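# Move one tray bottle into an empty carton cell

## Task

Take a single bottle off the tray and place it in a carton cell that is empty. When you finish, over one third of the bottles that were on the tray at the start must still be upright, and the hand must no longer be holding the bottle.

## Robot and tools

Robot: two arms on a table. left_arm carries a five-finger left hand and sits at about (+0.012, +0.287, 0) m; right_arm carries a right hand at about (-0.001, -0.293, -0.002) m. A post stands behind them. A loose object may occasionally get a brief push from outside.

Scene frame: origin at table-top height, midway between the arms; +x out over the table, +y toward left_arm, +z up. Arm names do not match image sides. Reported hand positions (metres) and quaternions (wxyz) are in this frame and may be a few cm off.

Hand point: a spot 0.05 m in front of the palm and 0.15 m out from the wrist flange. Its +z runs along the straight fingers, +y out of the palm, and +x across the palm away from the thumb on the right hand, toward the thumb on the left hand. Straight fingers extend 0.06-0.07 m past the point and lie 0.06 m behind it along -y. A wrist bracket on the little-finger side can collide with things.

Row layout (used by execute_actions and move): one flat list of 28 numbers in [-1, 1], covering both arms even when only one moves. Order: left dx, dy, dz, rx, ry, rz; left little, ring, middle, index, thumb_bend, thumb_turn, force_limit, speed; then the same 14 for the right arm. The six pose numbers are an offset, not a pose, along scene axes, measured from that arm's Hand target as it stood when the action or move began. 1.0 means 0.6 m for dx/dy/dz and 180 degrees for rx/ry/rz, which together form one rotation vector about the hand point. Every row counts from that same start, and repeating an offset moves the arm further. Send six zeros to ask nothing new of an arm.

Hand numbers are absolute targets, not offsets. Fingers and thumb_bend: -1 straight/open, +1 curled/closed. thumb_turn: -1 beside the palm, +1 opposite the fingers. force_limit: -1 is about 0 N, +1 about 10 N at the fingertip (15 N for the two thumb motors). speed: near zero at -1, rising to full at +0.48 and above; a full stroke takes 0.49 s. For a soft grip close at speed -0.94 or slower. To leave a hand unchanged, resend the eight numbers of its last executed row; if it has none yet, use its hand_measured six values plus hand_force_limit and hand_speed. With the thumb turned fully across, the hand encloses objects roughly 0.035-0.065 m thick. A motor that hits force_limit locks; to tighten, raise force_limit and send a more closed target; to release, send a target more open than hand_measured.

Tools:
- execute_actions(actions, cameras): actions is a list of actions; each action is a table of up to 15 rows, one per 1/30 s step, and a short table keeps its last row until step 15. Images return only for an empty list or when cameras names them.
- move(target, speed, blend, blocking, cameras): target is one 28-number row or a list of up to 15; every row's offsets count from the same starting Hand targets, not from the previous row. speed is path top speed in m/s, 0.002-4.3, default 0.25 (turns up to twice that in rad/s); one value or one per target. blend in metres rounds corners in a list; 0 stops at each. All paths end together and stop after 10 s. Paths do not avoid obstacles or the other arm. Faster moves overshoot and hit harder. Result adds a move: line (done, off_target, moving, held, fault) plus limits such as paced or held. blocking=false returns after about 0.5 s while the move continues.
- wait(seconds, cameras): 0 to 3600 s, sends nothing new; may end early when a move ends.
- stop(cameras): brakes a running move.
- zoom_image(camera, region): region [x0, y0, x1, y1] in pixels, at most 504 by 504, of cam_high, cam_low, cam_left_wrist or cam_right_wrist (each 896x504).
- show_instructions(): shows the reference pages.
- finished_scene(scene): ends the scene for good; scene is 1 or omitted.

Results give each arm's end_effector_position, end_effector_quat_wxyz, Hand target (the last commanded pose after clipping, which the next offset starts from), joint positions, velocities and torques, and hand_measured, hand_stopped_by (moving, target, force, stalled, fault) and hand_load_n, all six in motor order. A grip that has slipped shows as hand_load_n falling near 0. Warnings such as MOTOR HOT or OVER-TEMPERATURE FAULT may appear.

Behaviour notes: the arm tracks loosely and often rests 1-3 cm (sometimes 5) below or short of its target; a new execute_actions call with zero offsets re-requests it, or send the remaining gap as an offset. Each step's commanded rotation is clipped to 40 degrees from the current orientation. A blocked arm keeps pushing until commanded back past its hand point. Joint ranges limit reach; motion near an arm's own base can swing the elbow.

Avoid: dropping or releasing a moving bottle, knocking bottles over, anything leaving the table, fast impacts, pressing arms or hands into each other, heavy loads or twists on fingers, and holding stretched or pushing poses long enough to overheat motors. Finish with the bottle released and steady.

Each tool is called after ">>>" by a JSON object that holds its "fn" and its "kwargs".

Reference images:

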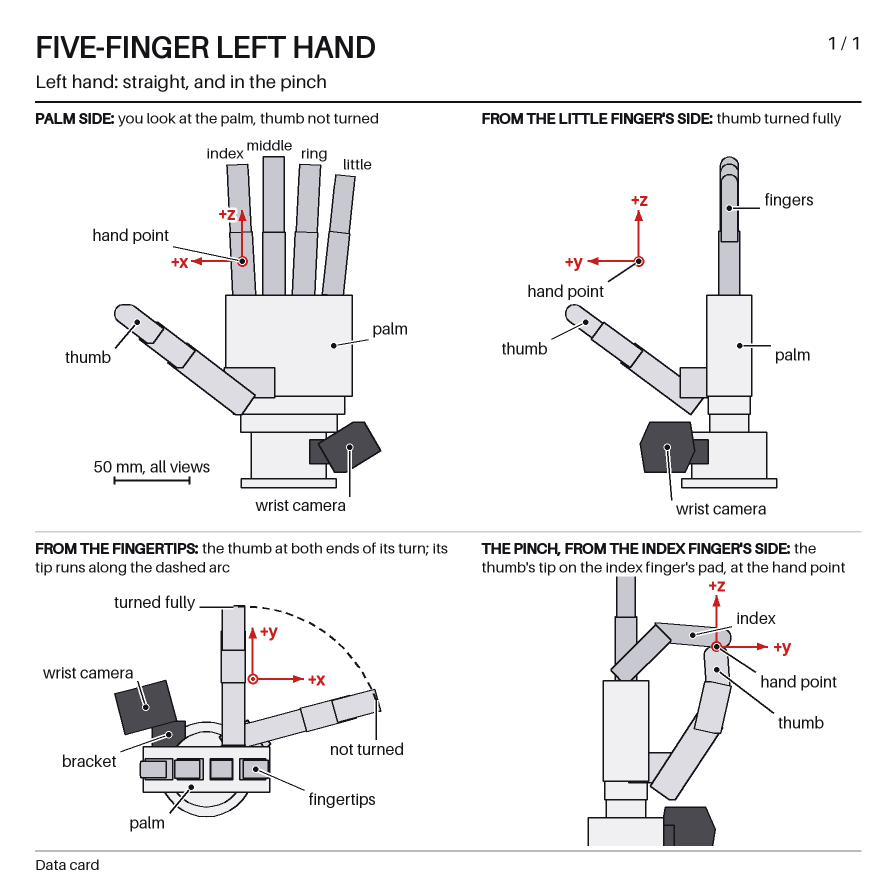

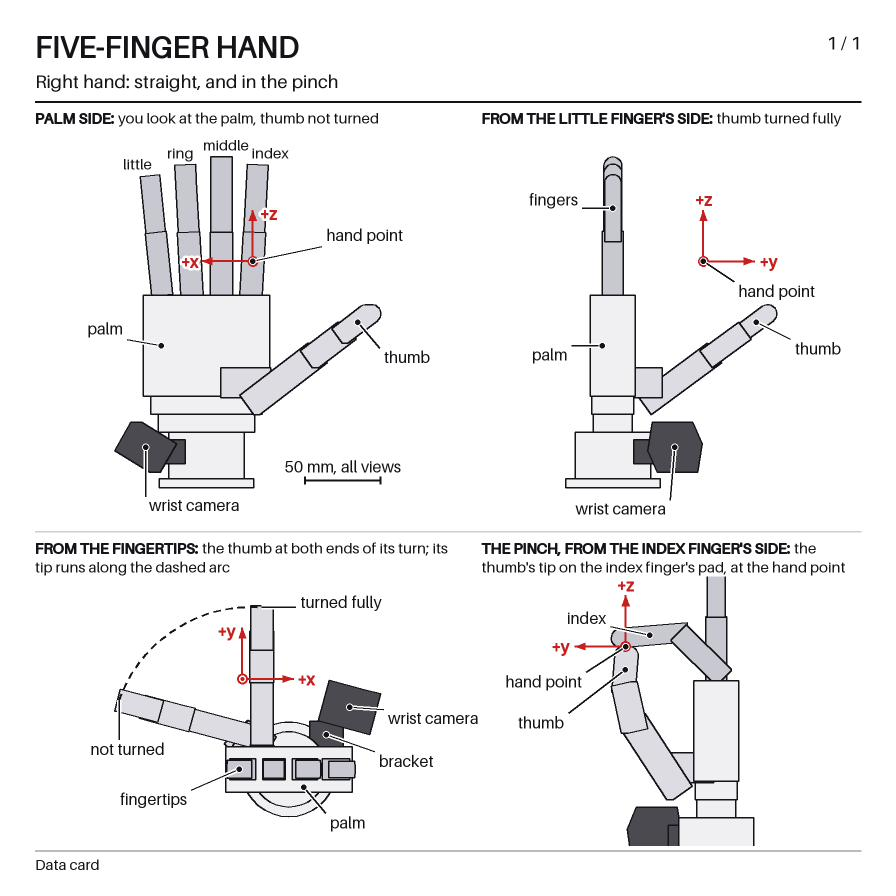

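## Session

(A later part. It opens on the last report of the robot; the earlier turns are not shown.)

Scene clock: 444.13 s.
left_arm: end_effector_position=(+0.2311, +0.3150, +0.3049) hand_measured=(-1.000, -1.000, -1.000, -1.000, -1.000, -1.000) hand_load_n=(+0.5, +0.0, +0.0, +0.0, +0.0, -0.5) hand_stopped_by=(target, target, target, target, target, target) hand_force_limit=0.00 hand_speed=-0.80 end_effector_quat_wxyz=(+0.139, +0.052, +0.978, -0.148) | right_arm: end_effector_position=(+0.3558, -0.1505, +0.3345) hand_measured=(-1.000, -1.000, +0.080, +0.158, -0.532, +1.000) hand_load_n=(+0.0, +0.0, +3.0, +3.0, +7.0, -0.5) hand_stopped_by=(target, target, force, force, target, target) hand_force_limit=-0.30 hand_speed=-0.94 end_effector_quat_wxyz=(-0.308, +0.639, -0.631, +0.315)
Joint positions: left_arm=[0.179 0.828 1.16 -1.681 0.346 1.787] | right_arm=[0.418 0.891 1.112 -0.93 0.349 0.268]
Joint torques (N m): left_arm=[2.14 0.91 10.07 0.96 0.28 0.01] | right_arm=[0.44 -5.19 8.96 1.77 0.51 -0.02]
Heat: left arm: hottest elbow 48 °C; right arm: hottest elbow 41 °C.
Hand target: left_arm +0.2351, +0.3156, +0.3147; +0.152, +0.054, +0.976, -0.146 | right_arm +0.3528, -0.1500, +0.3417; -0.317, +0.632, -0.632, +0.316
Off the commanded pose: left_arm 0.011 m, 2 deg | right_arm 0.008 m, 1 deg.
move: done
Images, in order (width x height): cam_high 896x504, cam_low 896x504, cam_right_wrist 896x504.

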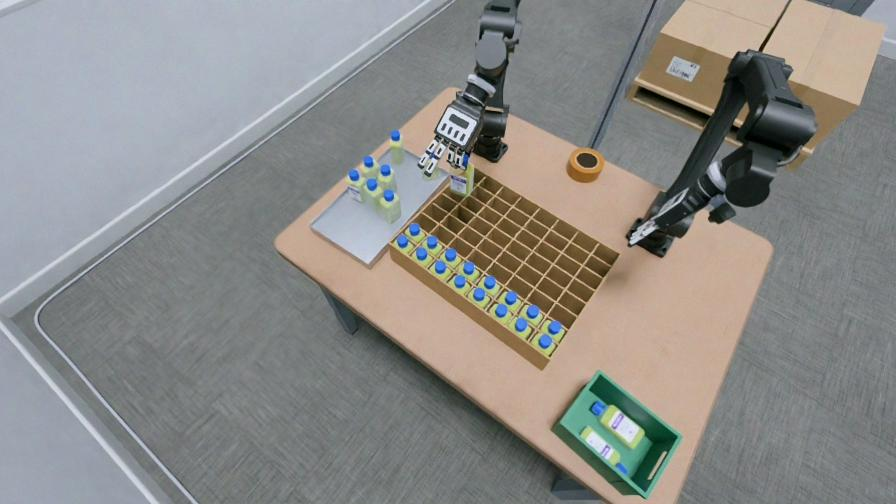

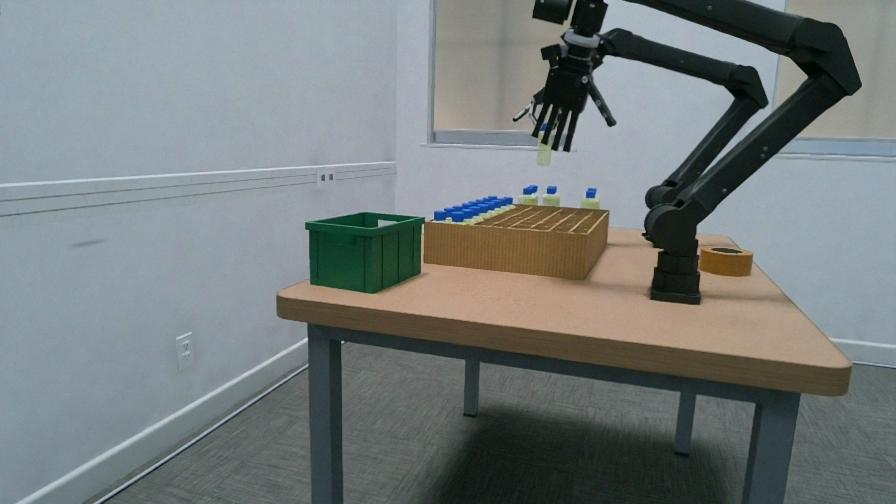

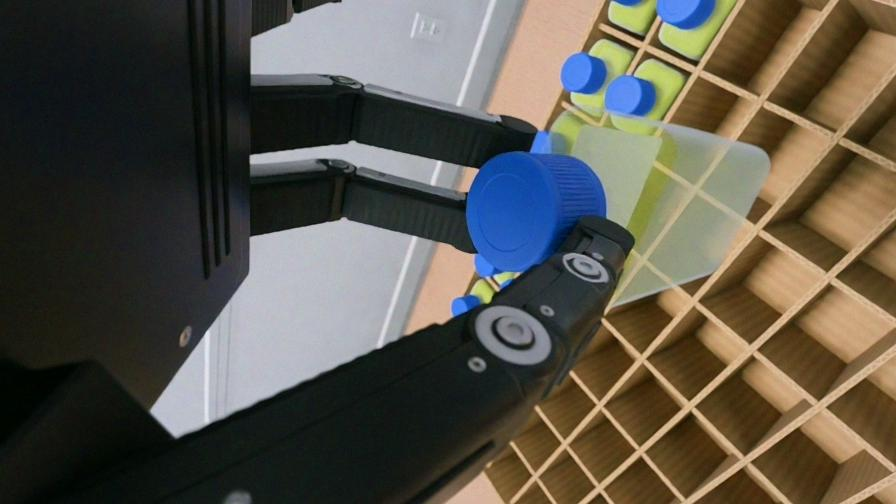

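>>> {"fn": "move", "kwargs": {"target": [0,0,0,0,0,0,-1,-1,-1,-1,-1,-1,0,-0.8,-0.017,-0.007,-0.11,0,0,-0.075,-1,-1,0.3,0.3,-0.53,1,-0.3,-0.94], "speed": 0.1, "cameras": ["all"]}}

>>> {"fn": "zoom_image", "kwargs": {"camera": "cam_high", "region": [430, 140, 510, 220]}}

>>> {"fn": "zoom_image", "kwargs": {"camera": "cam_low", "region": [470, 120, 610, 260]}}

Scene clock: 492.40 s.
left_arm: end_effector_position=(+0.2311, +0.3150, +0.3049) hand_measured=(-1.000, -1.000, -1.000, -1.000, -1.000, -1.000) hand_load_n=(+0.0, +0.0, +0.0, +0.0, +0.0, -0.5) hand_stopped_by=(target, target, target, target, target, target) hand_force_limit=0.00 hand_speed=-0.80 end_effector_quat_wxyz=(+0.139, +0.052, +0.978, -0.148) | right_arm: end_effector_position=(+0.3396, -0.1587, +0.2653) hand_measured=(-1.000, -1.000, +0.080, +0.158, -0.532, +1.000) hand_load_n=(+0.0, +0.0, +3.5, +3.0, +7.0, +0.0) hand_stopped_by=(target, target, force, force, target, target) hand_force_limit=-0.30 hand_speed=-0.94 end_effector_quat_wxyz=(+0.258, -0.565, +0.702, -0.349)
Joint positions: left_arm=[0.179 0.828 1.16 -1.681 0.346 1.787] | right_arm=[0.524 0.877 0.948 -0.927 0.6 0.535]
Joint torques (N m): left_arm=[1.32 0.09 10.18 1.02 0.27 0.02] | right_arm=[0.73 -4.84 8.92 2.5 0.76 -0.03]
Heat: left arm: hottest elbow 49 °C; right arm: hottest elbow 43 °C.
Hand target: left_arm +0.2351, +0.3156, +0.3147; +0.152, +0.054, +0.976, -0.146 | right_arm +0.3426, -0.1541, +0.2757; +0.278, -0.554, +0.702, -0.351
Off the commanded pose: left_arm 0.011 m, 2 deg | right_arm 0.012 m, 3 deg.
move: off_target (right_arm)

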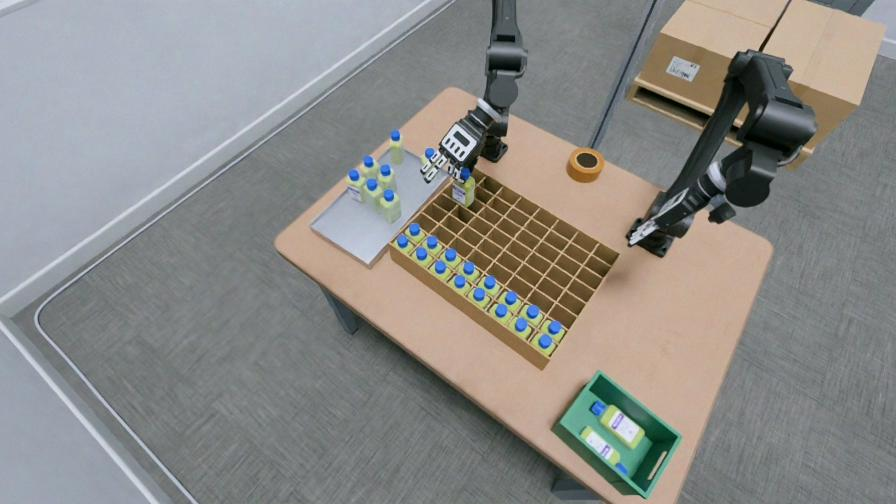

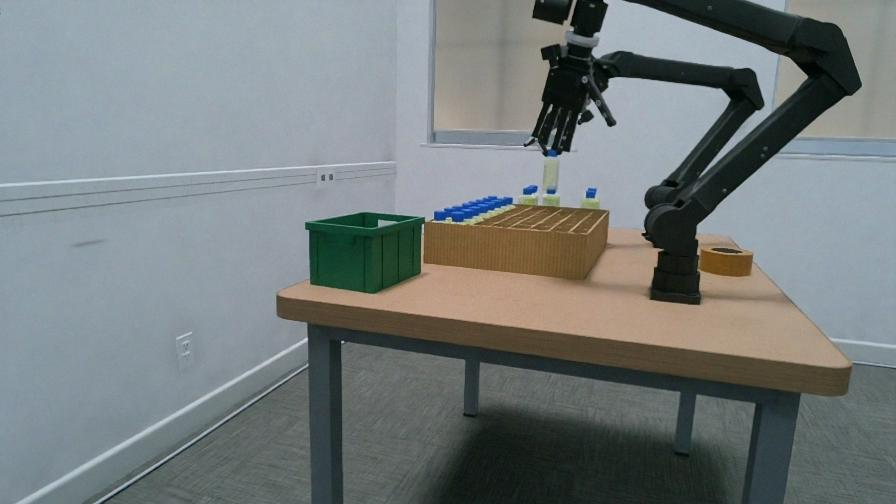

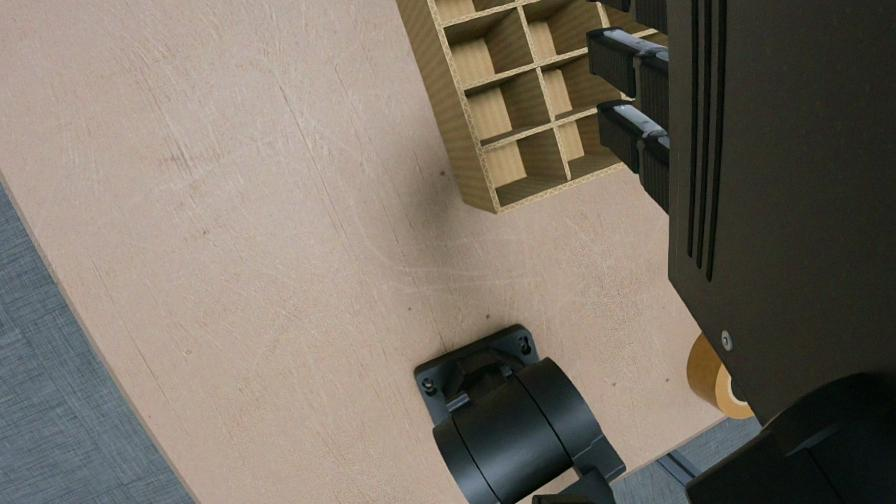

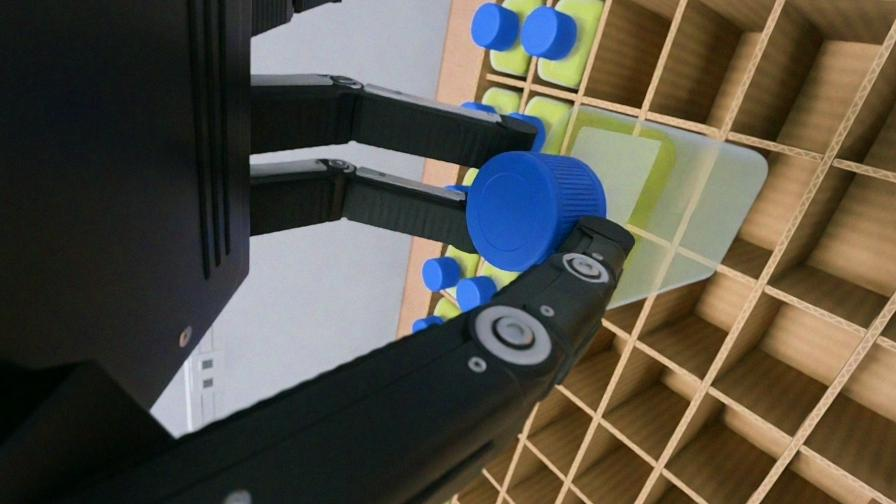

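Scaled by 6.300 from the camera's image (finer frame: 1280x720).

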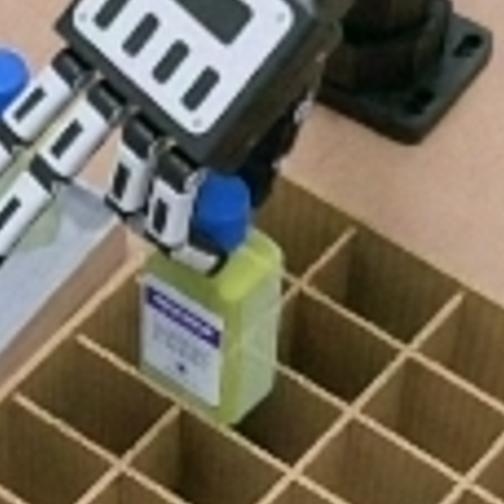

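Scaled by 3.600 from the camera's image (finer frame: 1280x720).

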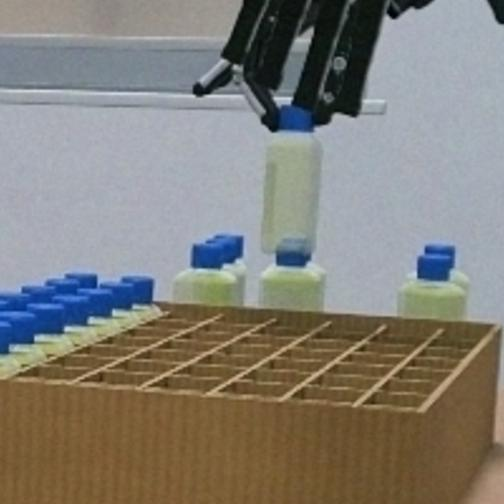

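>>> {"fn": "move", "kwargs": {"target": [0,0,0,0,0,0,-1,-1,-1,-1,-1,-1,0,-0.8,0.012,0.01,-0.05,0.012,-0.008,0.006,-1,-1,0.3,0.3,-0.53,1,-0.3,-0.94], "speed": 0.06, "cameras": ["cam_high","cam_low","cam_right_wrist"]}}

>>> {"fn": "zoom_image", "kwargs": {"camera": "cam_high", "region": [430, 150, 510, 230]}}

>>> {"fn": "zoom_image", "kwargs": {"camera": "cam_low", "region": [470, 120, 610, 260]}}

Scene clock: 526.60 s.
left_arm: end_effector_position=(+0.2311, +0.3150, +0.3049) hand_measured=(-1.000, -1.000, -1.000, -1.000, -1.000, -1.000) hand_load_n=(+0.0, +0.0, +0.0, +0.0, +0.0, +0.0) hand_stopped_by=(target, target, target, target, target, target) hand_force_limit=0.00 hand_speed=-0.80 end_effector_quat_wxyz=(+0.139, +0.052, +0.978, -0.148) | right_arm: end_effector_position=(+0.3453, -0.1486, +0.2340) hand_measured=(-1.000, -1.000, +0.080, +0.158, -0.532, +1.000) hand_load_n=(+0.0, +0.0, +3.0, +3.5, +7.0, +0.0) hand_stopped_by=(target, target, force, force, target, target) hand_force_limit=-0.30 hand_speed=-0.94 end_effector_quat_wxyz=(+0.281, -0.561, +0.700, -0.339)
Joint positions: left_arm=[0.179 0.828 1.16 -1.681 0.346 1.787] | right_arm=[0.524 0.873 0.85 -0.791 0.57 0.536]
Joint torques (N m): left_arm=[1.2 0.62 10.18 0.9 0.25 -0.01] | right_arm=[-0.26 -5.19 8.96 2.65 0.45 -0.16]
Heat: left arm: hottest elbow 49 °C; right arm: hottest elbow 42 °C.
Hand target: left_arm +0.2351, +0.3156, +0.3147; +0.152, +0.054, +0.976, -0.146 | right_arm +0.3498, -0.1483, +0.2457; +0.300, -0.551, +0.700, -0.342
Off the commanded pose: left_arm 0.011 m, 2 deg | right_arm 0.012 m, 2 deg.
move: off_target (right_arm)

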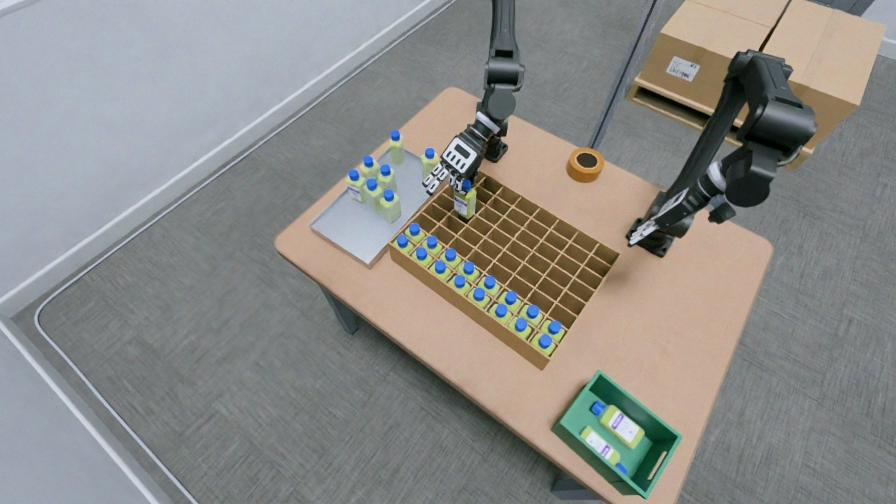

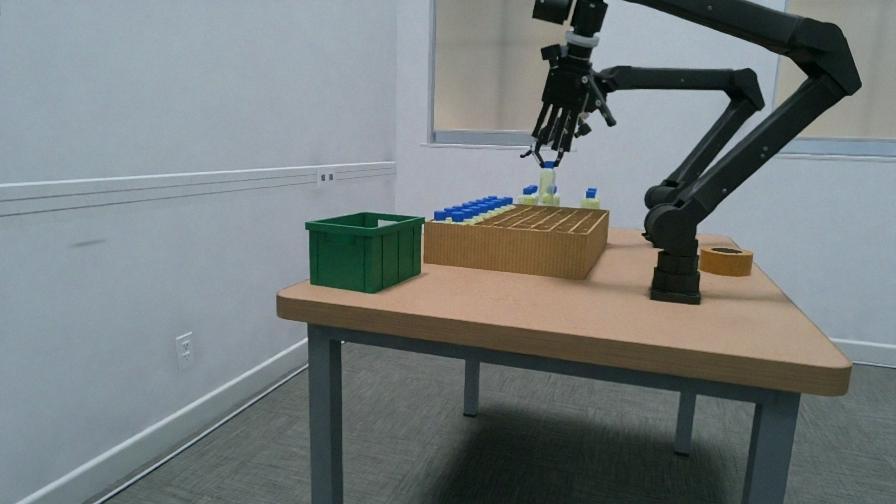

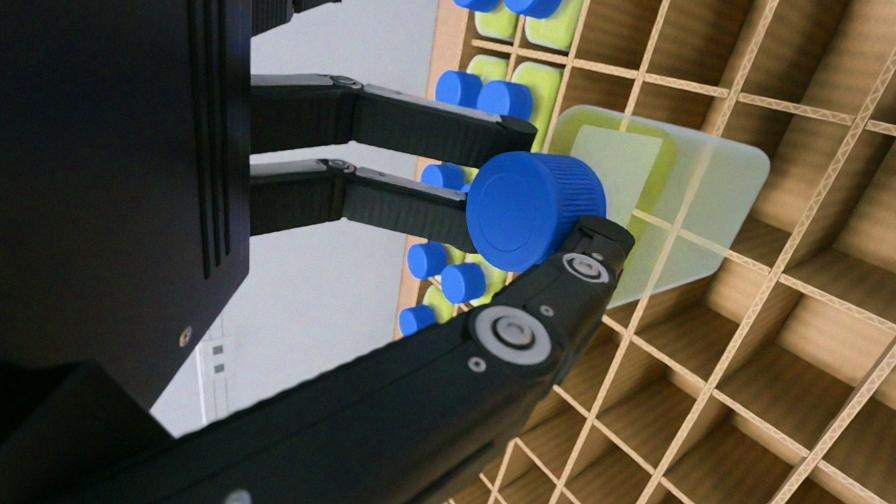

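Scaled by 6.300 from the camera's image (finer frame: 1280x720).

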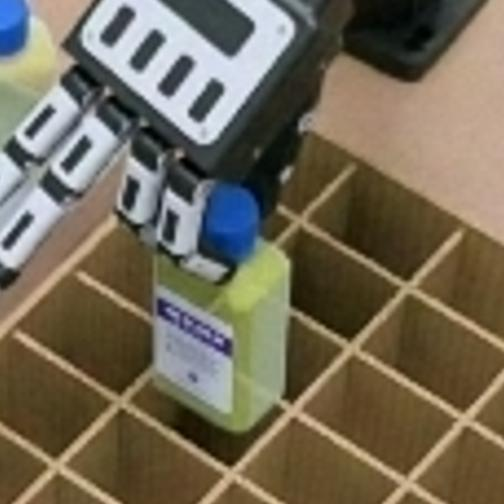

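Scaled by 3.600 from the camera's image (finer frame: 1280x720).

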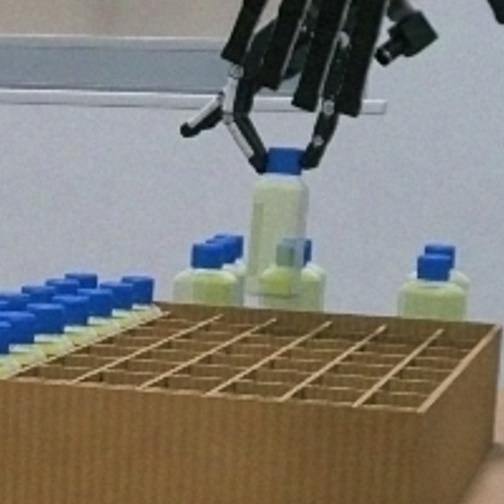

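>>> {"fn": "zoom_image", "kwargs": {"camera": "cam_high", "region": [444, 190, 484, 230]}}

>>> {"fn": "zoom_image", "kwargs": {"camera": "cam_low", "region": [520, 160, 580, 220]}}

Scaled by 12.600 from the camera's image (finer frame: 1280x720).

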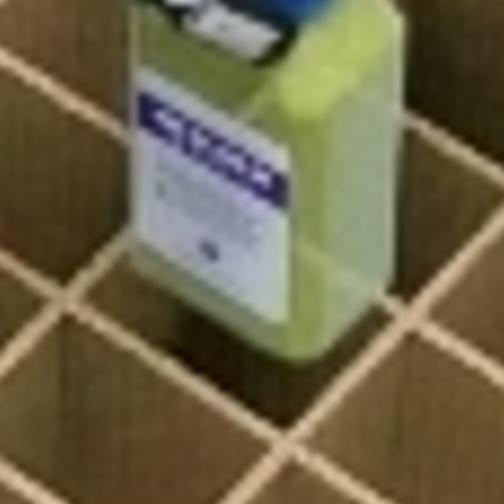

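Scaled by 8.400 from the camera's image (finer frame: 1280x720).

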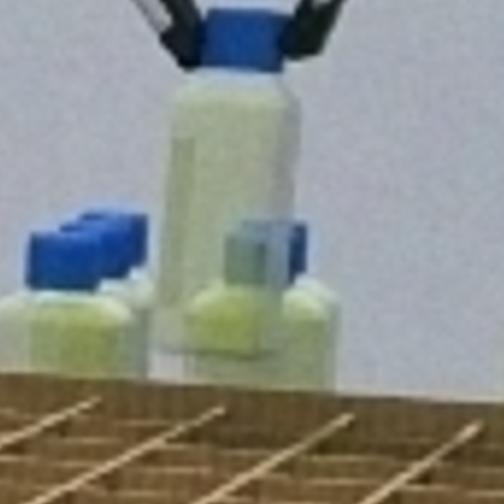

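>>> {"fn": "move", "kwargs": {"target": [0,0,0,0,0,0,-1,-1,-1,-1,-1,-1,0,-0.8,0.012,-0.0025,-0.009,0,0,-0.025,-1,-1,0.3,0.3,-0.53,1,-0.3,-0.94], "speed": 0.05, "cameras": ["cam_high","cam_low","cam_right_wrist"]}}

>>> {"fn": "zoom_image", "kwargs": {"camera": "cam_high", "region": [444, 190, 484, 230]}}

>>> {"fn": "zoom_image", "kwargs": {"camera": "cam_low", "region": [520, 160, 580, 220]}}

Scene clock: 563.20 s.
left_arm: end_effector_position=(+0.2311, +0.3150, +0.3049) hand_measured=(-1.000, -1.000, -1.000, -1.000, -1.000, -1.000) hand_load_n=(+0.0, +0.0, +0.0, +0.0, -0.5, +0.0) hand_stopped_by=(target, target, target, target, target, target) hand_force_limit=0.00 hand_speed=-0.80 end_effector_quat_wxyz=(+0.139, +0.052, +0.978, -0.148) | right_arm: end_effector_position=(+0.3530, -0.1547, +0.2312) hand_measured=(-1.000, -1.000, +0.080, +0.158, -0.532, +1.000) hand_load_n=(+0.0, +0.0, +3.0, +3.0, +7.0, -0.5) hand_stopped_by=(target, target, force, force, target, target) hand_force_limit=-0.30 hand_speed=-0.94 end_effector_quat_wxyz=(+0.275, -0.530, +0.720, -0.353)
Joint positions: left_arm=[0.179 0.828 1.16 -1.681 0.346 1.787] | right_arm=[0.524 0.893 0.85 -0.791 0.628 0.601]
Joint torques (N m): left_arm=[1.38 0.85 9.94 1.01 0.28 0.05] | right_arm=[0.85 -4.01 9.78 1.85 0.79 0]
Heat: left arm: hottest elbow 49 °C; right arm: hottest elbow 41 °C.
Hand target: left_arm +0.2351, +0.3156, +0.3147; +0.152, +0.054, +0.976, -0.146 | right_arm +0.3569, -0.1496, +0.2403; +0.286, -0.523, +0.721, -0.354
Off the commanded pose: left_arm 0.011 m, 2 deg | right_arm 0.011 m, 2 deg.
move: off_target (right_arm)

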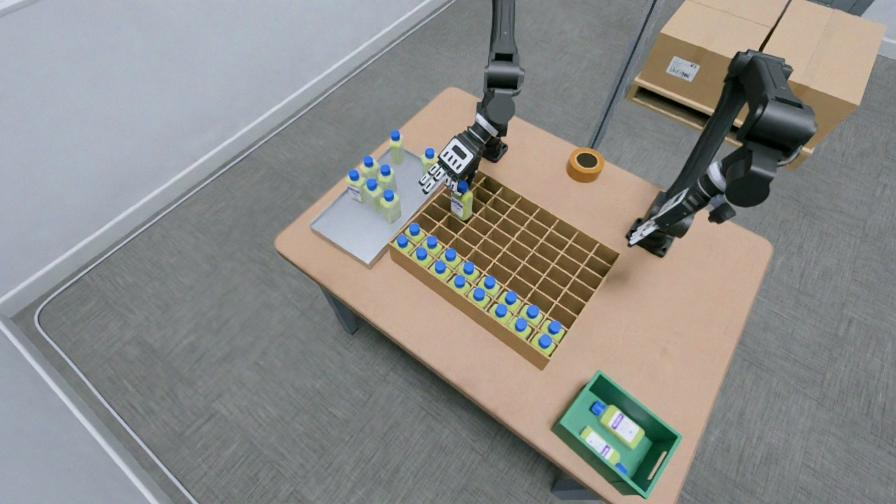

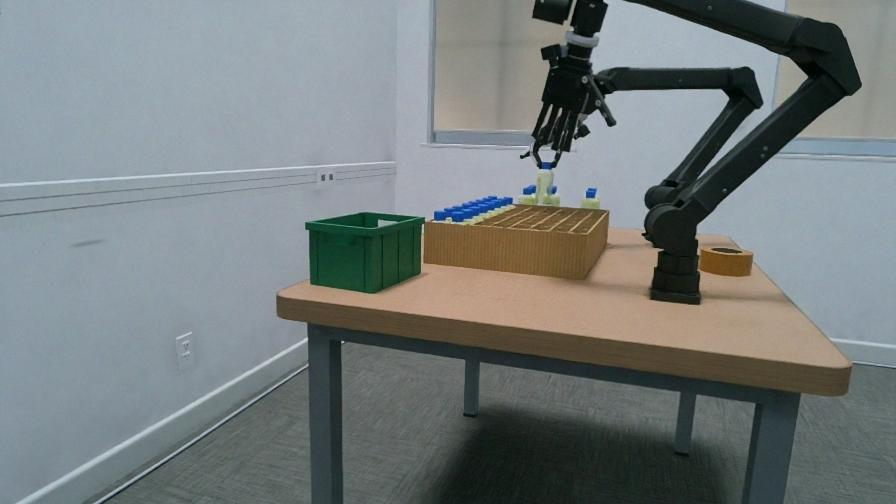

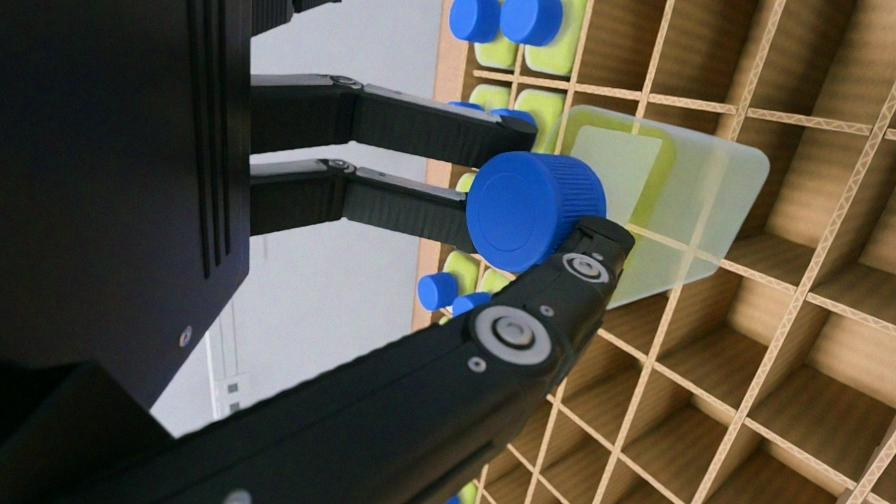

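Scaled by 12.600 from the camera's image (finer frame: 1280x720).

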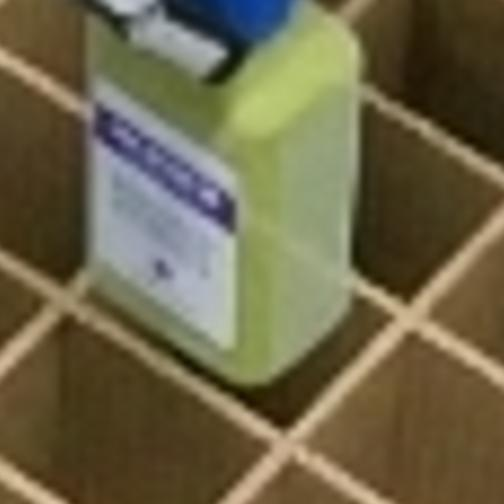

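Scaled by 8.400 from the camera's image (finer frame: 1280x720).

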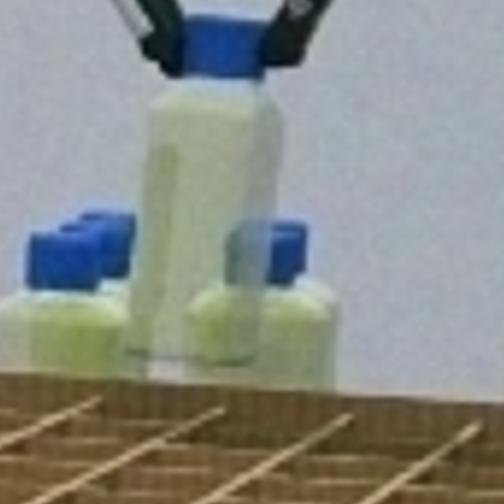

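>>> {"fn": "move", "kwargs": {"target": [0,0,0,0,0,0,-1,-1,-1,-1,-1,-1,0,-0.8,0.015,0.013,0.006,-0.002,0.0224,0.009,-1,-1,0.3,0.3,-0.53,1,-0.3,-0.94], "speed": 0.05, "cameras": ["cam_high","cam_low","cam_right_wrist"]}}

>>> {"fn": "zoom_image", "kwargs": {"camera": "cam_high", "region": [444, 190, 484, 230]}}

>>> {"fn": "zoom_image", "kwargs": {"camera": "cam_low", "region": [520, 160, 580, 220]}}

Scene clock: 603.73 s.
left_arm: end_effector_position=(+0.2311, +0.3150, +0.3049) hand_measured=(-1.000, -1.000, -1.000, -1.000, -1.000, -1.000) hand_load_n=(+0.0, +0.0, +0.0, +0.0, +0.0, +0.0) hand_stopped_by=(target, target, target, target, target, target) hand_force_limit=0.00 hand_speed=-0.80 end_effector_quat_wxyz=(+0.139, +0.052, +0.978, -0.148) | right_arm: end_effector_position=(+0.3513, -0.1466, +0.2139) hand_measured=(-1.000, -1.000, +0.080, +0.158, -0.532, +1.000) hand_load_n=(+0.0, +0.0, +3.0, +3.0, +7.0, +0.0) hand_stopped_by=(target, target, force, force, target, target) hand_force_limit=-0.30 hand_speed=-0.94 end_effector_quat_wxyz=(+0.243, -0.557, +0.722, -0.329)
Joint positions: left_arm=[0.179 0.828 1.16 -1.681 0.346 1.787] | right_arm=[0.52 0.956 0.878 -0.841 0.579 0.6]
Joint torques (N m): left_arm=[1.73 0.21 10.11 0.95 0.3 0.05] | right_arm=[-0.5 -4.31 13.23 1.28 0.5 -0.2]
Heat: left arm: hottest elbow 49 °C; right arm: hottest elbow 41 °C.
Hand target: left_arm +0.2351, +0.3156, +0.3147; +0.152, +0.054, +0.976, -0.146 | right_arm +0.3659, -0.1418, +0.2437; +0.264, -0.546, +0.722, -0.333
Off the commanded pose: left_arm 0.011 m, 2 deg | right_arm 0.034 m, 3 deg.
move: off_target (right_arm)

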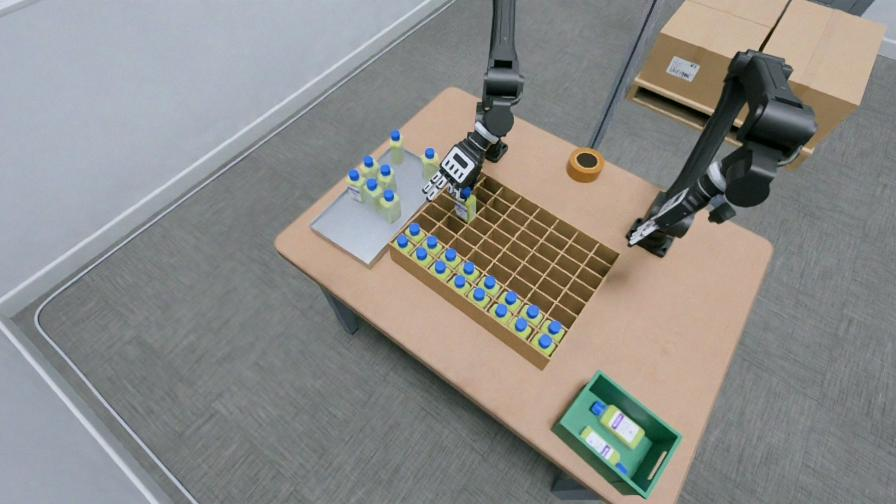

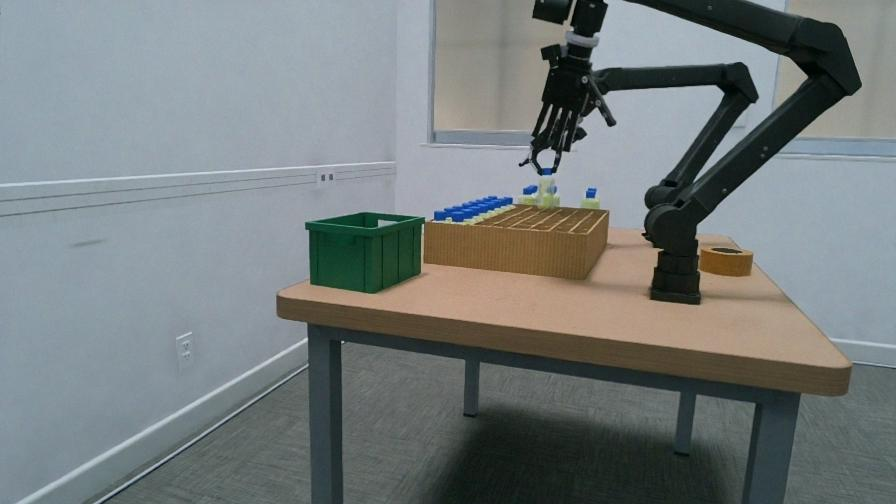

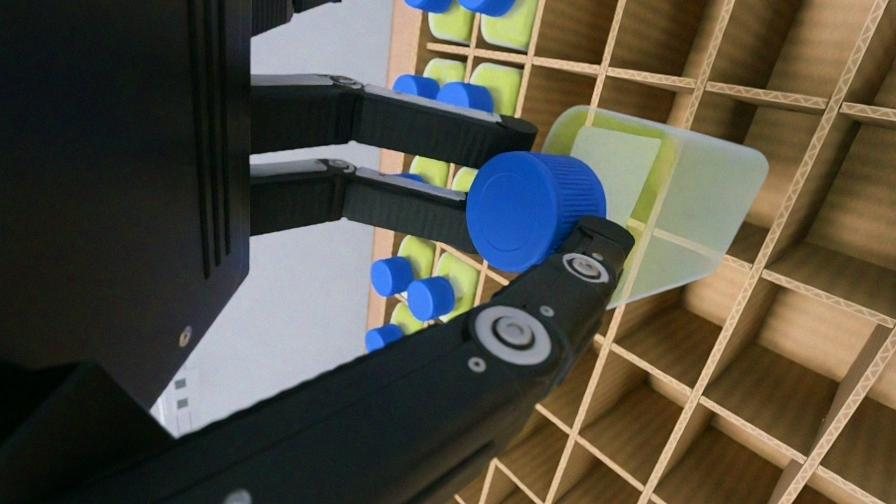

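Scaled by 12.600 from the camera's image (finer frame: 1280x720).

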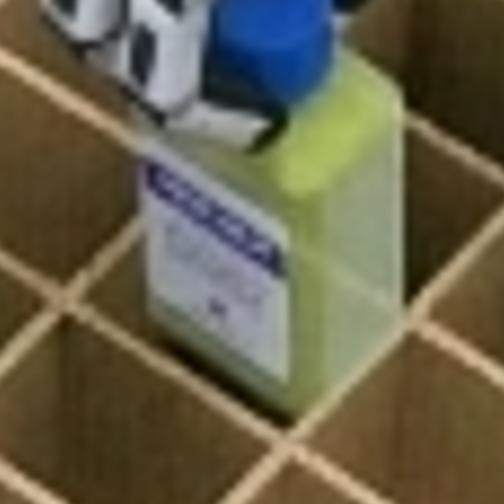

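Scaled by 8.400 from the camera's image (finer frame: 1280x720).

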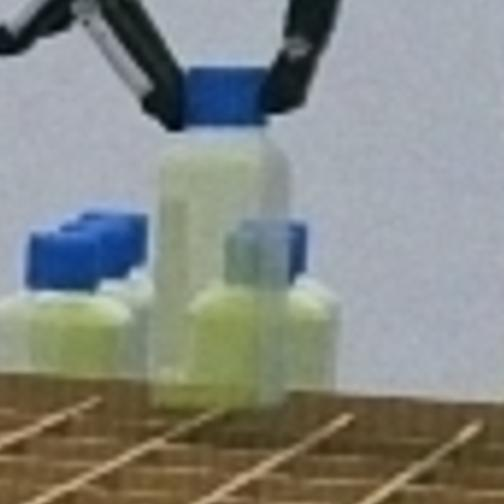

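>>> {"fn": "move", "kwargs": {"target": [0,0,0,0,0,0,-1,-1,-1,-1,-1,-1,0,-0.8,-0.01,-0.003,0,-0.0165,0,0,-1,-1,0.3,0.3,-0.53,1,-0.3,-0.94], "speed": 0.05, "cameras": ["cam_high","cam_low","cam_right_wrist"]}}

>>> {"fn": "zoom_image", "kwargs": {"camera": "cam_high", "region": [444, 190, 484, 230]}}

>>> {"fn": "zoom_image", "kwargs": {"camera": "cam_low", "region": [520, 160, 580, 220]}}

Scene clock: 768.37 s.
left_arm: end_effector_position=(+0.2311, +0.3150, +0.3049) hand_measured=(-1.000, -1.000, -1.000, -1.000, -1.000, -1.000) hand_load_n=(+0.0, +0.0, +0.0, +0.0, +0.0, +0.5) hand_stopped_by=(target, target, target, target, target, target) hand_force_limit=0.00 hand_speed=-0.80 end_effector_quat_wxyz=(+0.139, +0.052, +0.978, -0.148) | right_arm: end_effector_position=(+0.3473, -0.1539, +0.2126) hand_measured=(-1.000, -1.000, +0.080, +0.158, -0.532, +1.000) hand_load_n=(+0.0, -0.5, +3.0, +3.0, +7.0, -0.5) hand_stopped_by=(target, target, force, force, target, target) hand_force_limit=-0.30 hand_speed=-0.94 end_effector_quat_wxyz=(+0.226, -0.559, +0.718, -0.347)
Joint positions: left_arm=[0.179 0.828 1.16 -1.681 0.346 1.787] | right_arm=[0.533 0.956 0.878 -0.868 0.626 0.597]
Joint torques (N m): left_arm=[1.9 0.62 9.91 0.85 0.28 0.03] | right_arm=[0.85 -4.37 13.34 1.24 0.84 -0.22]
Heat: left arm: hottest elbow 50 °C; right arm: hottest elbow 53 °C.
Hand target: left_arm +0.2351, +0.3156, +0.3147; +0.152, +0.054, +0.976, -0.146 | right_arm +0.3600, -0.1438, +0.2438; +0.250, -0.552, +0.713, -0.352
Off the commanded pose: left_arm 0.011 m, 2 deg | right_arm 0.035 m, 3 deg.
move: off_target (right_arm)

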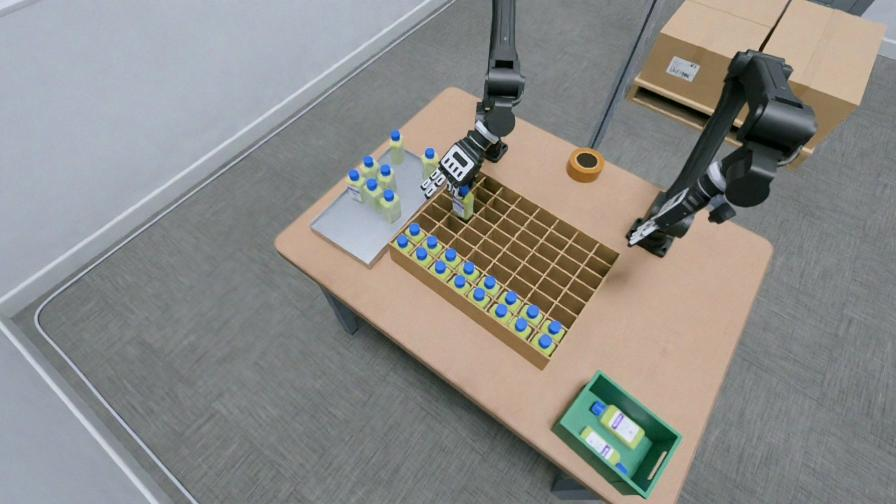

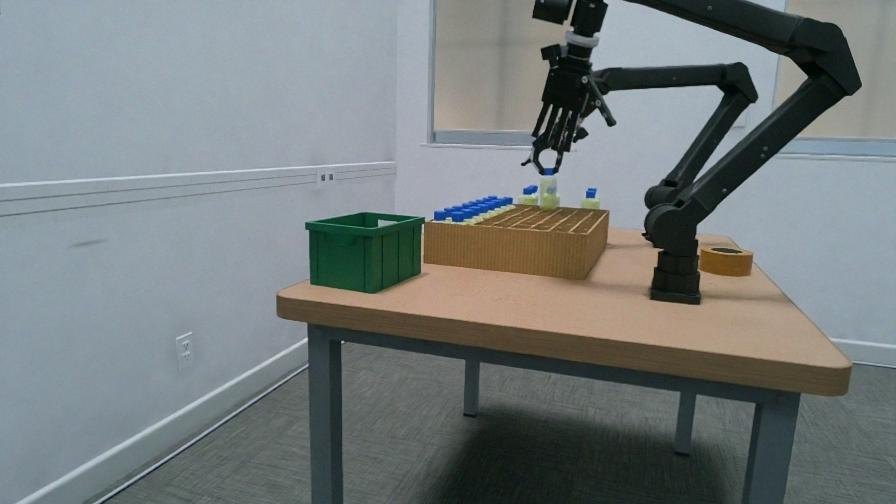

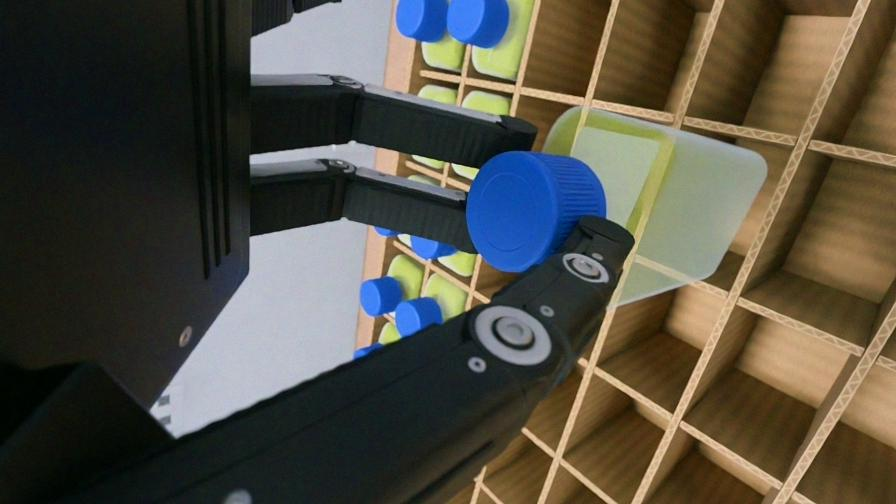

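Scaled by 12.600 from the camera's image (finer frame: 1280x720).

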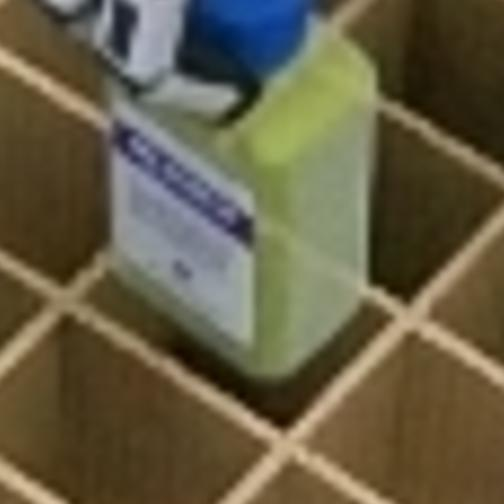

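Scaled by 8.400 from the camera's image (finer frame: 1280x720).

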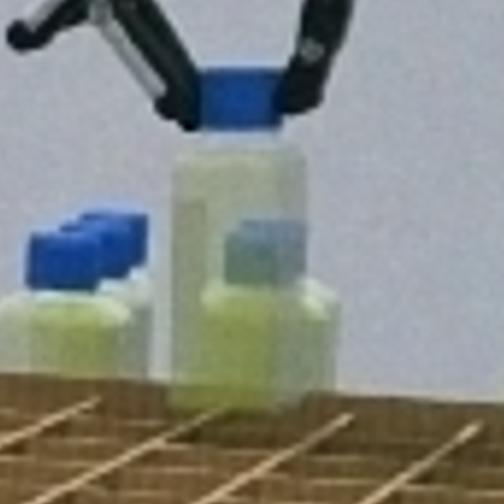

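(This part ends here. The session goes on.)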